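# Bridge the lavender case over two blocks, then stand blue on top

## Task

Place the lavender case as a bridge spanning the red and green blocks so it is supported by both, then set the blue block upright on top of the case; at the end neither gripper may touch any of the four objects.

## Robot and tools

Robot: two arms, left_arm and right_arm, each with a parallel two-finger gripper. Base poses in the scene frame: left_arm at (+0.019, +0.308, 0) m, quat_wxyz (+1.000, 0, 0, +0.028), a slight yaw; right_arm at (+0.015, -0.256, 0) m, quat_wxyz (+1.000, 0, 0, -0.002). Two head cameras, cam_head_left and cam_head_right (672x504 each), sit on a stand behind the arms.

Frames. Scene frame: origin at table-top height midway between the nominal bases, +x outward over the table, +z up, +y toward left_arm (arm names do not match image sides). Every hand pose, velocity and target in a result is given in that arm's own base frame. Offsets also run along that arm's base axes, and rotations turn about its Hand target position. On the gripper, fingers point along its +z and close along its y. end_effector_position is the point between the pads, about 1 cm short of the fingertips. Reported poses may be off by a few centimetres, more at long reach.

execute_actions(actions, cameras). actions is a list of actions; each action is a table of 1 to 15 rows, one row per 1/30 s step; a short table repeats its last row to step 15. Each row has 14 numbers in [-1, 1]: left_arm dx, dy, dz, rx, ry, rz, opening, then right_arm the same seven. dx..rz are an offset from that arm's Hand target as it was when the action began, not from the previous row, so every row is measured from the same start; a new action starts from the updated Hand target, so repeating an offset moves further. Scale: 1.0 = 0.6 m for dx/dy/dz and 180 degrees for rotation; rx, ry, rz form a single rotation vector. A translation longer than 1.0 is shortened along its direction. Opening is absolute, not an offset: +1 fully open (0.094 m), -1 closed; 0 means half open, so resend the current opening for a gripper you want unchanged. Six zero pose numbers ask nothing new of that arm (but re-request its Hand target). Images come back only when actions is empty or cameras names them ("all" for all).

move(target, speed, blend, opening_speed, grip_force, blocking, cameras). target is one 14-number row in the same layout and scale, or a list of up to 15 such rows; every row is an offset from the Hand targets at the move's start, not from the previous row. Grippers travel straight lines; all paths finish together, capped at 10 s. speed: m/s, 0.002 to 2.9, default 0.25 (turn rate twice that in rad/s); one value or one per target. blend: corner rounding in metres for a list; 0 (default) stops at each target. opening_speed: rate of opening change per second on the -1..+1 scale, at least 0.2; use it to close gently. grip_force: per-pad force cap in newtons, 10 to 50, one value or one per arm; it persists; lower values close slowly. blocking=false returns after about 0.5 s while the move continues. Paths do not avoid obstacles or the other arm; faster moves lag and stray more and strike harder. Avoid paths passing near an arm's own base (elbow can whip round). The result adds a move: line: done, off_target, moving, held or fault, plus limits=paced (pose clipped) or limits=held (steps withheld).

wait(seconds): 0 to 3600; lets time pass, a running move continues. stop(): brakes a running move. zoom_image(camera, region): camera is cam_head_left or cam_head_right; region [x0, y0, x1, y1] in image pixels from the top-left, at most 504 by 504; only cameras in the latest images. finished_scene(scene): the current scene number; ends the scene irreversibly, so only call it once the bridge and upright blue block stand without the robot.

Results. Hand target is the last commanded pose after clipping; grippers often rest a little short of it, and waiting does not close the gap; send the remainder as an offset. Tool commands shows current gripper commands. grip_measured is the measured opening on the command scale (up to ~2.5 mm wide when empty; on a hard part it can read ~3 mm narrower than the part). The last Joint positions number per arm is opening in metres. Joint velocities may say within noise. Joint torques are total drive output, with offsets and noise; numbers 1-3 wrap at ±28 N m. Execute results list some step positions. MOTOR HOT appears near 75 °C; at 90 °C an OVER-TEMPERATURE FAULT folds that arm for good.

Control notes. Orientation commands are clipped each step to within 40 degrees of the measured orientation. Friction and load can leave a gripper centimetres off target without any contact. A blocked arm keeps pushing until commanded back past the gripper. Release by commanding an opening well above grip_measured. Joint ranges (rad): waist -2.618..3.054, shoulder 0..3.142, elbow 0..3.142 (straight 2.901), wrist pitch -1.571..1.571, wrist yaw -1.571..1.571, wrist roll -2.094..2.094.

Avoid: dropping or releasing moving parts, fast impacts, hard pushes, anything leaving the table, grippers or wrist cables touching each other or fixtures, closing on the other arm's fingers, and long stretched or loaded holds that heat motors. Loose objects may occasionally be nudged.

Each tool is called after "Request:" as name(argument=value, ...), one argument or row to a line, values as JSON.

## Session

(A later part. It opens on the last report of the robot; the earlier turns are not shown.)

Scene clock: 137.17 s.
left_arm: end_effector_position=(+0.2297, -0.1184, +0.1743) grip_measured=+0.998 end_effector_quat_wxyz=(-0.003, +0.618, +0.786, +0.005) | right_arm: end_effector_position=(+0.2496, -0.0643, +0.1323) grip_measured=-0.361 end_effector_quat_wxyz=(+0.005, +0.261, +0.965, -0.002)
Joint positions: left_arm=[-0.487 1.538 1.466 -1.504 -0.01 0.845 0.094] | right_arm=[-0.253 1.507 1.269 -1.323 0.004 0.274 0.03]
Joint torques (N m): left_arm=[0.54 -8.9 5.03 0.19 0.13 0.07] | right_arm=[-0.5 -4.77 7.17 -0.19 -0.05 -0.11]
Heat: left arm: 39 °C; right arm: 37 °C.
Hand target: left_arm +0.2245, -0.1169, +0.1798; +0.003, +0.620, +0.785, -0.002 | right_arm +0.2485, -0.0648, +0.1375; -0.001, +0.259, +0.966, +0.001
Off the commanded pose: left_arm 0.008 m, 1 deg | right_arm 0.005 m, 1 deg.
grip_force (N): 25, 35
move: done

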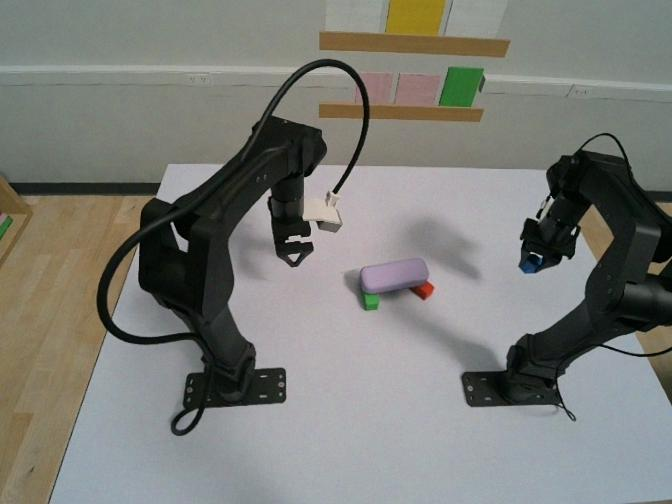

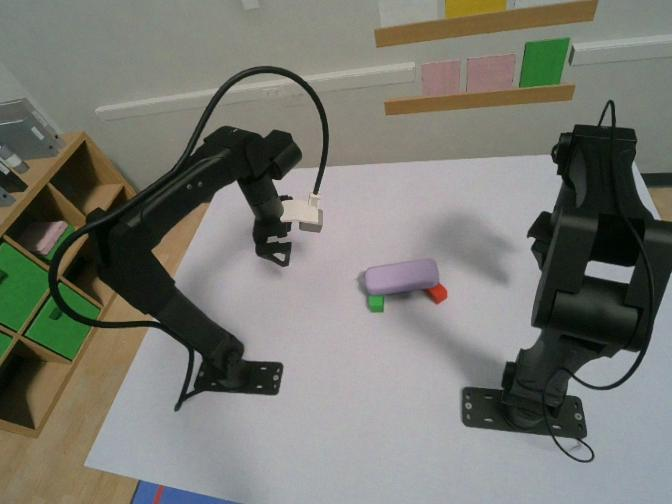

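Request:
move(
  target=[
    [0.1,0.15,0,0,0,0,1,0.01,0.02,0.046,0,0,0,-0.7],
    [0.1,0.25,0,0,0,0,1,0.0525,0.481,0.046,0,0,0,-0.7],
  ],
  speed=0.25,
  blend=0.01,
  cameras=["all"],
)

Request:
zoom_image(
  camera="cam_head_left",
  region=[330, 190, 480, 320],
)

Request:
zoom_image(
  camera="cam_head_right",
  region=[330, 190, 480, 320],
)

Scene clock: 145.27 s.
left_arm: end_effector_position=(+0.2811, +0.0341, +0.1732) grip_measured=+0.998 end_effector_quat_wxyz=(-0.006, +0.618, +0.786, +0.001) | right_arm: end_effector_position=(+0.2818, +0.2260, +0.1630) grip_measured=-0.361 end_effector_quat_wxyz=(+0.003, +0.255, +0.967, +0.012)
Joint positions: left_arm=[0.111 1.634 1.56 -1.505 -0.01 1.442 0.094] | right_arm=[0.668 1.909 1.852 -1.491 -0.011 1.184 0.03]
Joint torques (N m): left_arm=[0.47 -6.98 8.01 0.1 0.2 0.11] | right_arm=[0.14 -7.65 6.89 -0.21 0.06 0.11]
Heat: left arm: 39 °C; right arm: 37 °C.
Hand target: left_arm +0.2845, +0.0331, +0.1798; +0.003, +0.620, +0.785, -0.002 | right_arm +0.2800, +0.2239, +0.1651; -0.001, +0.259, +0.966, +0.001
Off the commanded pose: left_arm 0.007 m, 1 deg | right_arm 0.004 m, 1 deg.
grip_force (N): 25, 35
move: done

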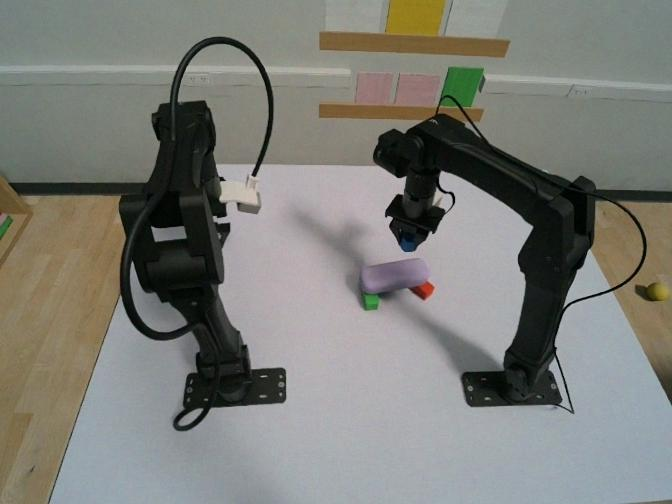

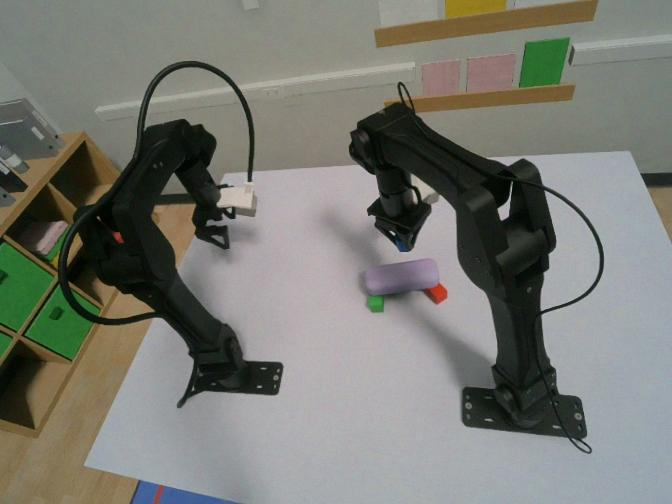

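Scaled by 3.360.

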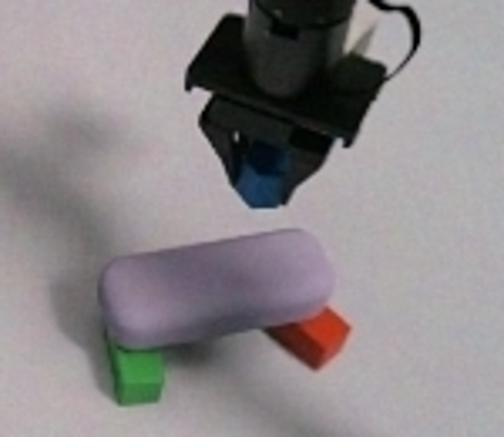

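Scaled by 3.360.

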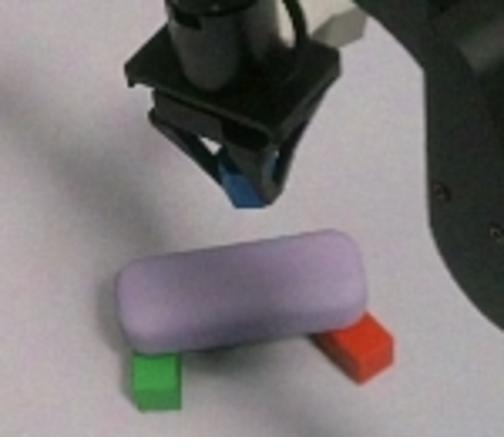

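Request:
move(
  target=[0,0,0,0,0,0,1,-0.005,0.033,-0.09,0,0,0,-0.7],
  speed=0.15,
  cameras=["all"],
)

Request:
zoom_image(
  camera="cam_head_left",
  region=[340, 210, 460, 320],
)

Request:
zoom_image(
  camera="cam_head_right",
  region=[340, 210, 460, 320],
)

Scene clock: 150.47 s.
left_arm: end_effector_position=(+0.2811, +0.0341, +0.1732) grip_measured=+0.998 end_effector_quat_wxyz=(-0.006, +0.618, +0.786, +0.001) | right_arm: end_effector_position=(+0.2796, +0.2461, +0.1170) grip_measured=-0.361 end_effector_quat_wxyz=(+0.002, +0.255, +0.967, +0.012)
Joint positions: left_arm=[0.111 1.634 1.56 -1.505 -0.01 1.442 0.094] | right_arm=[0.714 1.938 1.707 -1.318 -0.011 1.231 0.03]
Joint torques (N m): left_arm=[0.53 -6.94 8.09 0.11 0.18 0.11] | right_arm=[0.27 -8.27 4.15 0.14 0.07 0.11]
Heat: left arm: 39 °C; right arm: 37 °C.
Hand target: left_arm +0.2845, +0.0331, +0.1798; +0.003, +0.620, +0.785, -0.002 | right_arm +0.2769, +0.2436, +0.1111; -0.001, +0.259, +0.966, +0.000
Off the commanded pose: left_arm 0.007 m, 1 deg | right_arm 0.007 m, 1 deg.
grip_force (N): 25, 35
move: done

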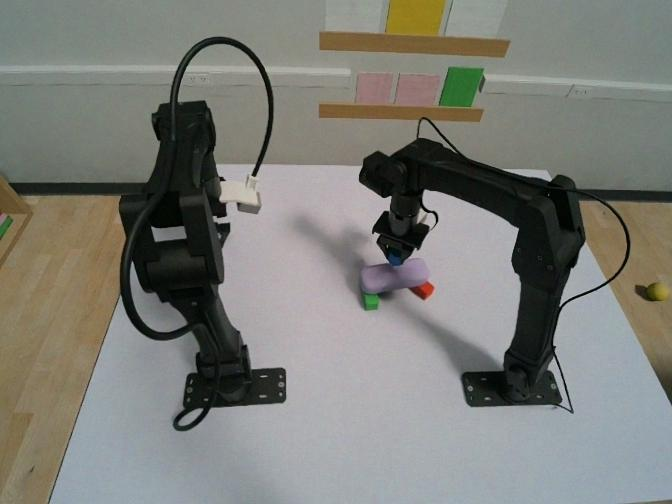

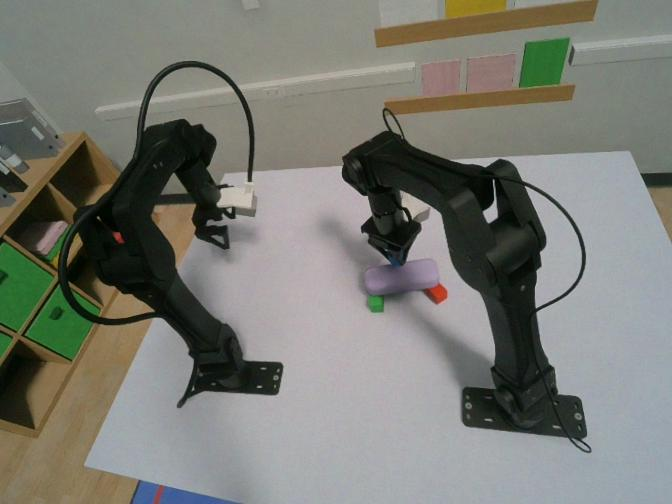

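Scaled by 4.200.

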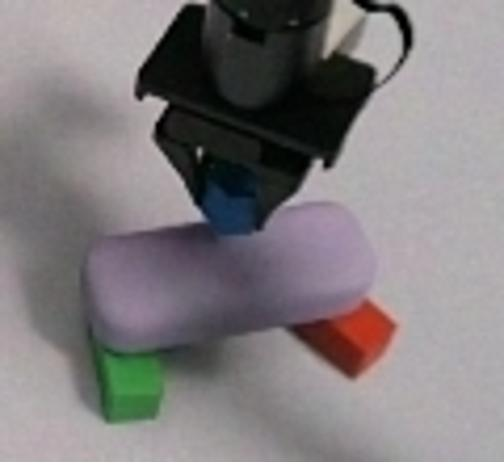

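Scaled by 4.200.

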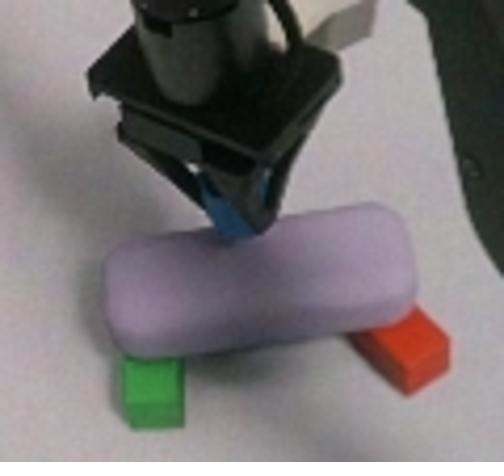

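Request:
move(
  target=[0,0,0,0,0,0,1,-0.006,0,-0.053,0,0,0,-0.7],
  speed=0.05,
  cameras=["all"],
)

Request:
zoom_image(
  camera="cam_head_left",
  region=[340, 210, 460, 320],
)

Request:
zoom_image(
  camera="cam_head_right",
  region=[340, 210, 460, 320],
)

Scene clock: 156.27 s.
left_arm: end_effector_position=(+0.2811, +0.0341, +0.1732) grip_measured=+0.998 end_effector_quat_wxyz=(-0.006, +0.618, +0.786, +0.001) | right_arm: end_effector_position=(+0.2757, +0.2444, +0.0880) grip_measured=-0.361 end_effector_quat_wxyz=(-0.001, +0.257, +0.966, +0.008)
Joint positions: left_arm=[0.111 1.634 1.56 -1.505 -0.01 1.442 0.094] | right_arm=[0.717 1.938 1.592 -1.213 -0.011 1.236 0.03]
Joint torques (N m): left_arm=[0.5 -6.95 8.03 0.1 0.19 0.09] | right_arm=[0.51 -8.34 3.12 0.38 0.05 0.07]
Heat: left arm: 39 °C; right arm: 37 °C.
Hand target: left_arm +0.2845, +0.0331, +0.1798; +0.003, +0.620, +0.785, -0.002 | right_arm +0.2734, +0.2436, +0.0793; -0.001, +0.259, +0.966, +0.000
Off the commanded pose: left_arm 0.007 m, 1 deg | right_arm 0.009 m, 1 deg.
grip_force (N): 25, 35
move: done

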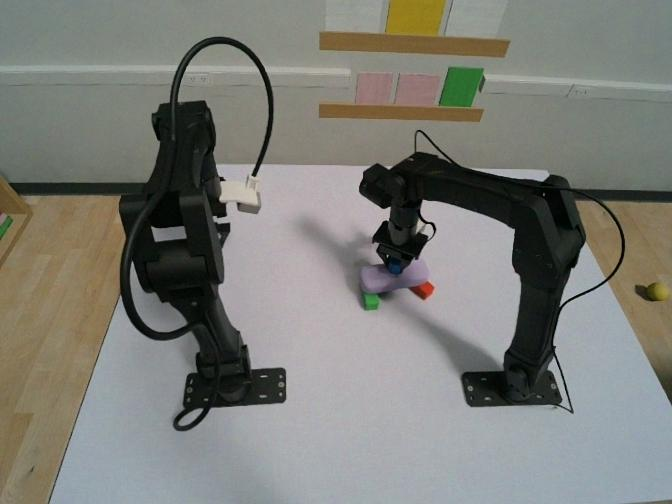

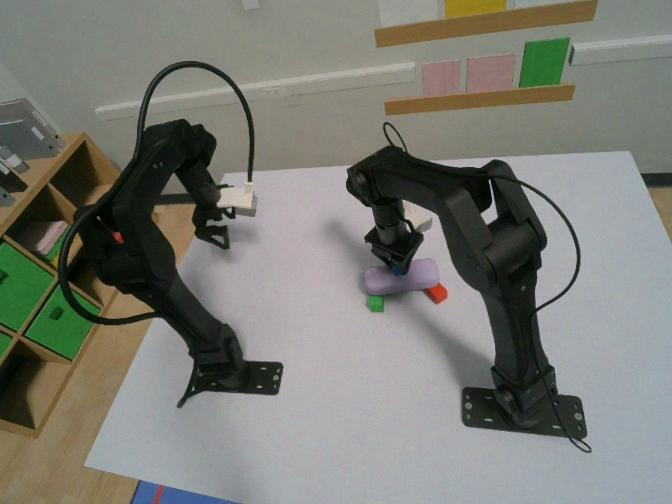

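Scaled by 4.200.

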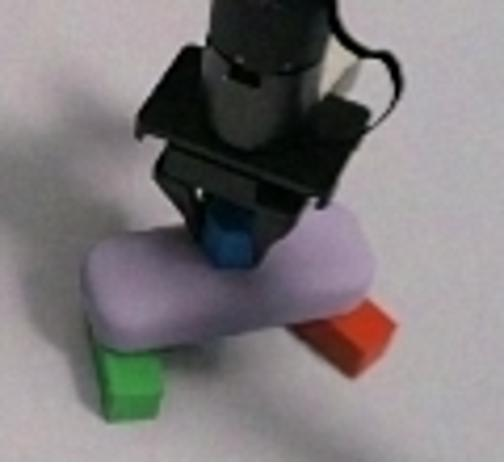

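Scaled by 4.200.

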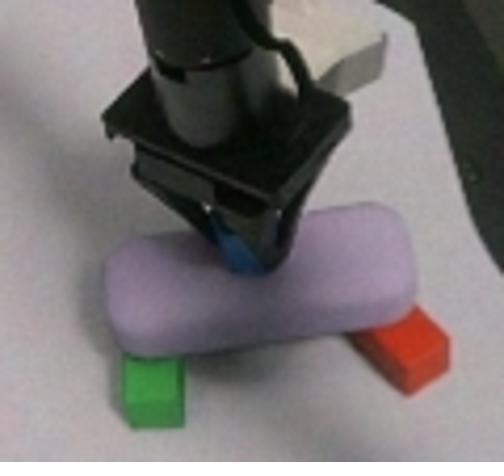

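Request:
move(
  target=[0,0,0,0,0,0,1,0,0,-0.02,0,0,0,-0.7],
  speed=0.03,
  cameras=["all"],
)

Request:
zoom_image(
  camera="cam_head_left",
  region=[340, 210, 460, 320],
)

Scene clock: 160.20 s.
left_arm: end_effector_position=(+0.2811, +0.0341, +0.1732) grip_measured=+0.998 end_effector_quat_wxyz=(-0.006, +0.618, +0.786, +0.001) | right_arm: end_effector_position=(+0.2755, +0.2442, +0.0869) grip_measured=-0.362 end_effector_quat_wxyz=(+0.003, +0.257, +0.966, +0.014)
Joint positions: left_arm=[0.111 1.634 1.56 -1.505 -0.01 1.442 0.094] | right_arm=[0.717 1.924 1.569 -1.19 -0.011 1.236 0.03]
Joint torques (N m): left_arm=[0.44 -6.97 7.95 0.14 0.18 0.1] | right_arm=[0.54 -7.1 1.89 0.62 0.06 0.09]
Heat: left arm: 39 °C; right arm: 37 °C.
Hand target: left_arm +0.2845, +0.0331, +0.1798; +0.003, +0.620, +0.785, -0.002 | right_arm +0.2734, +0.2436, +0.0673; -0.001, +0.259, +0.966, +0.000
Off the commanded pose: left_arm 0.007 m, 1 deg | right_arm 0.020 m, 2 deg.
grip_force (N): 25, 35
move: off_target (right_arm)

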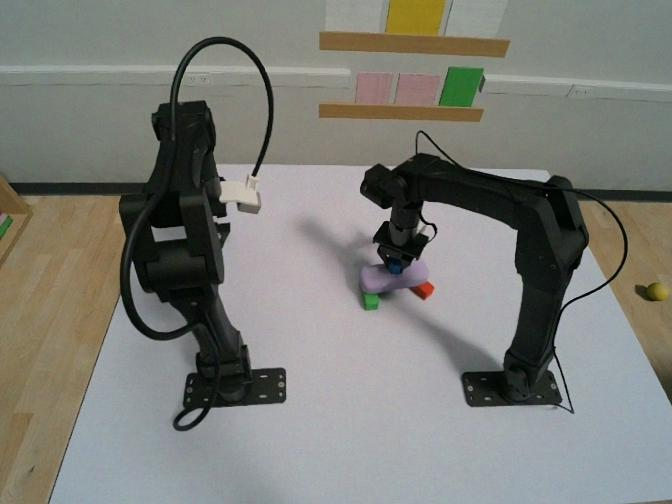

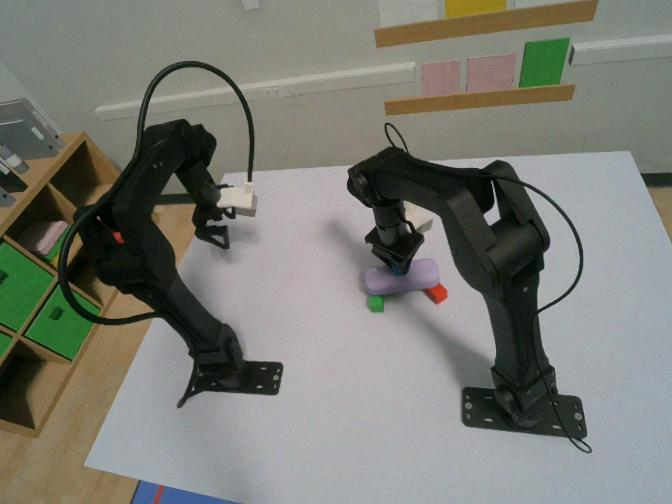

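Scaled by 4.200.

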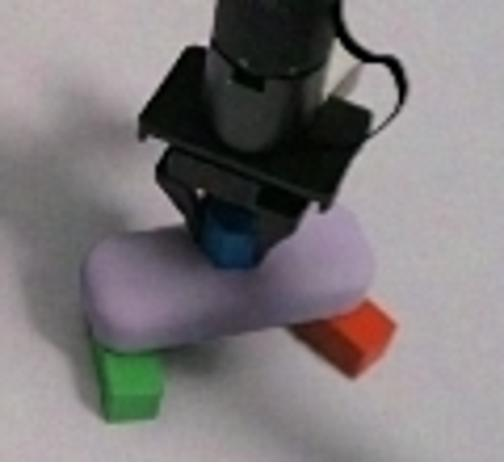

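Request:
move(
  target=[
    [0,0,0,0,0,0,1,0,0,0.02,0,0,0,-0.7],
    [0,0,0,0,0,0,1,0,0,0.02,0,0,0,0.2],
    [0,0,0,0,0,0,1,0,0,0.15,0,0,0,0.2],
    [0,0,0,0,0,0,1,0,-0.3,0.2,0,0,0,0.2],
  ],
  speed=[0.03,0.05,0.1,0.3],
  blend=[0,0,0.015,0],
  opening_speed=0.6,
  cameras=["all"],
)

Request:
zoom_image(
  camera="cam_head_left",
  region=[340, 210, 460, 320],
)

Scene clock: 168.03 s.
left_arm: end_effector_position=(+0.2811, +0.0341, +0.1732) grip_measured=+0.998 end_effector_quat_wxyz=(-0.006, +0.618, +0.786, +0.001) | right_arm: end_effector_position=(+0.2858, +0.0681, +0.1832) grip_measured=+0.199 end_effector_quat_wxyz=(+0.010, +0.261, +0.965, +0.006)
Joint positions: left_arm=[0.111 1.634 1.56 -1.505 -0.01 1.442 0.094] | right_arm=[0.23 1.651 1.618 -1.514 0 0.758 0.056]
Joint torques (N m): left_arm=[0.46 -6.95 8.02 0.11 0.2 0.11] | right_arm=[-0.4 -8.08 4.21 -0.26 -0.03 -0.04]
Heat: left arm: 39 °C; right arm: 37 °C.
Hand target: left_arm +0.2845, +0.0331, +0.1798; +0.003, +0.620, +0.785, -0.002 | right_arm +0.2734, +0.0636, +0.1874; -0.001, +0.259, +0.966, +0.000
Off the commanded pose: left_arm 0.007 m, 1 deg | right_arm 0.014 m, 1 deg.
grip_force (N): 25, 35
move: off_target (right_arm)

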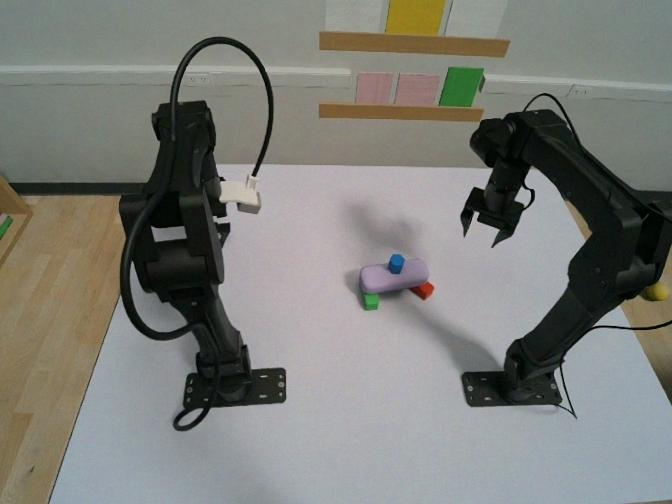

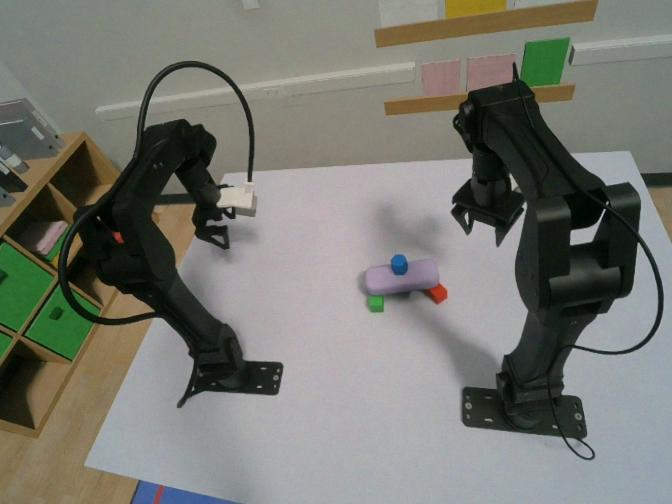

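Scaled by 4.200.

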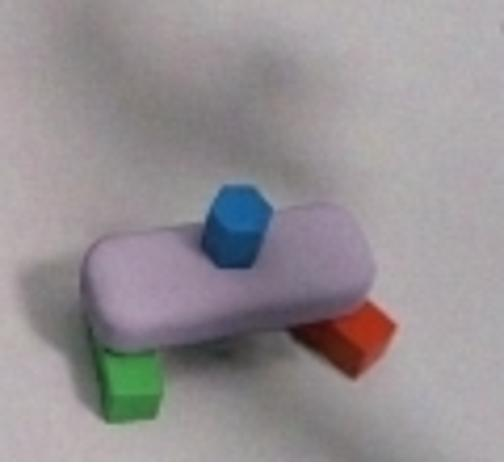

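Done.

Request:
finished_scene(
  scene=2,
)

The scene is finished: the task was done.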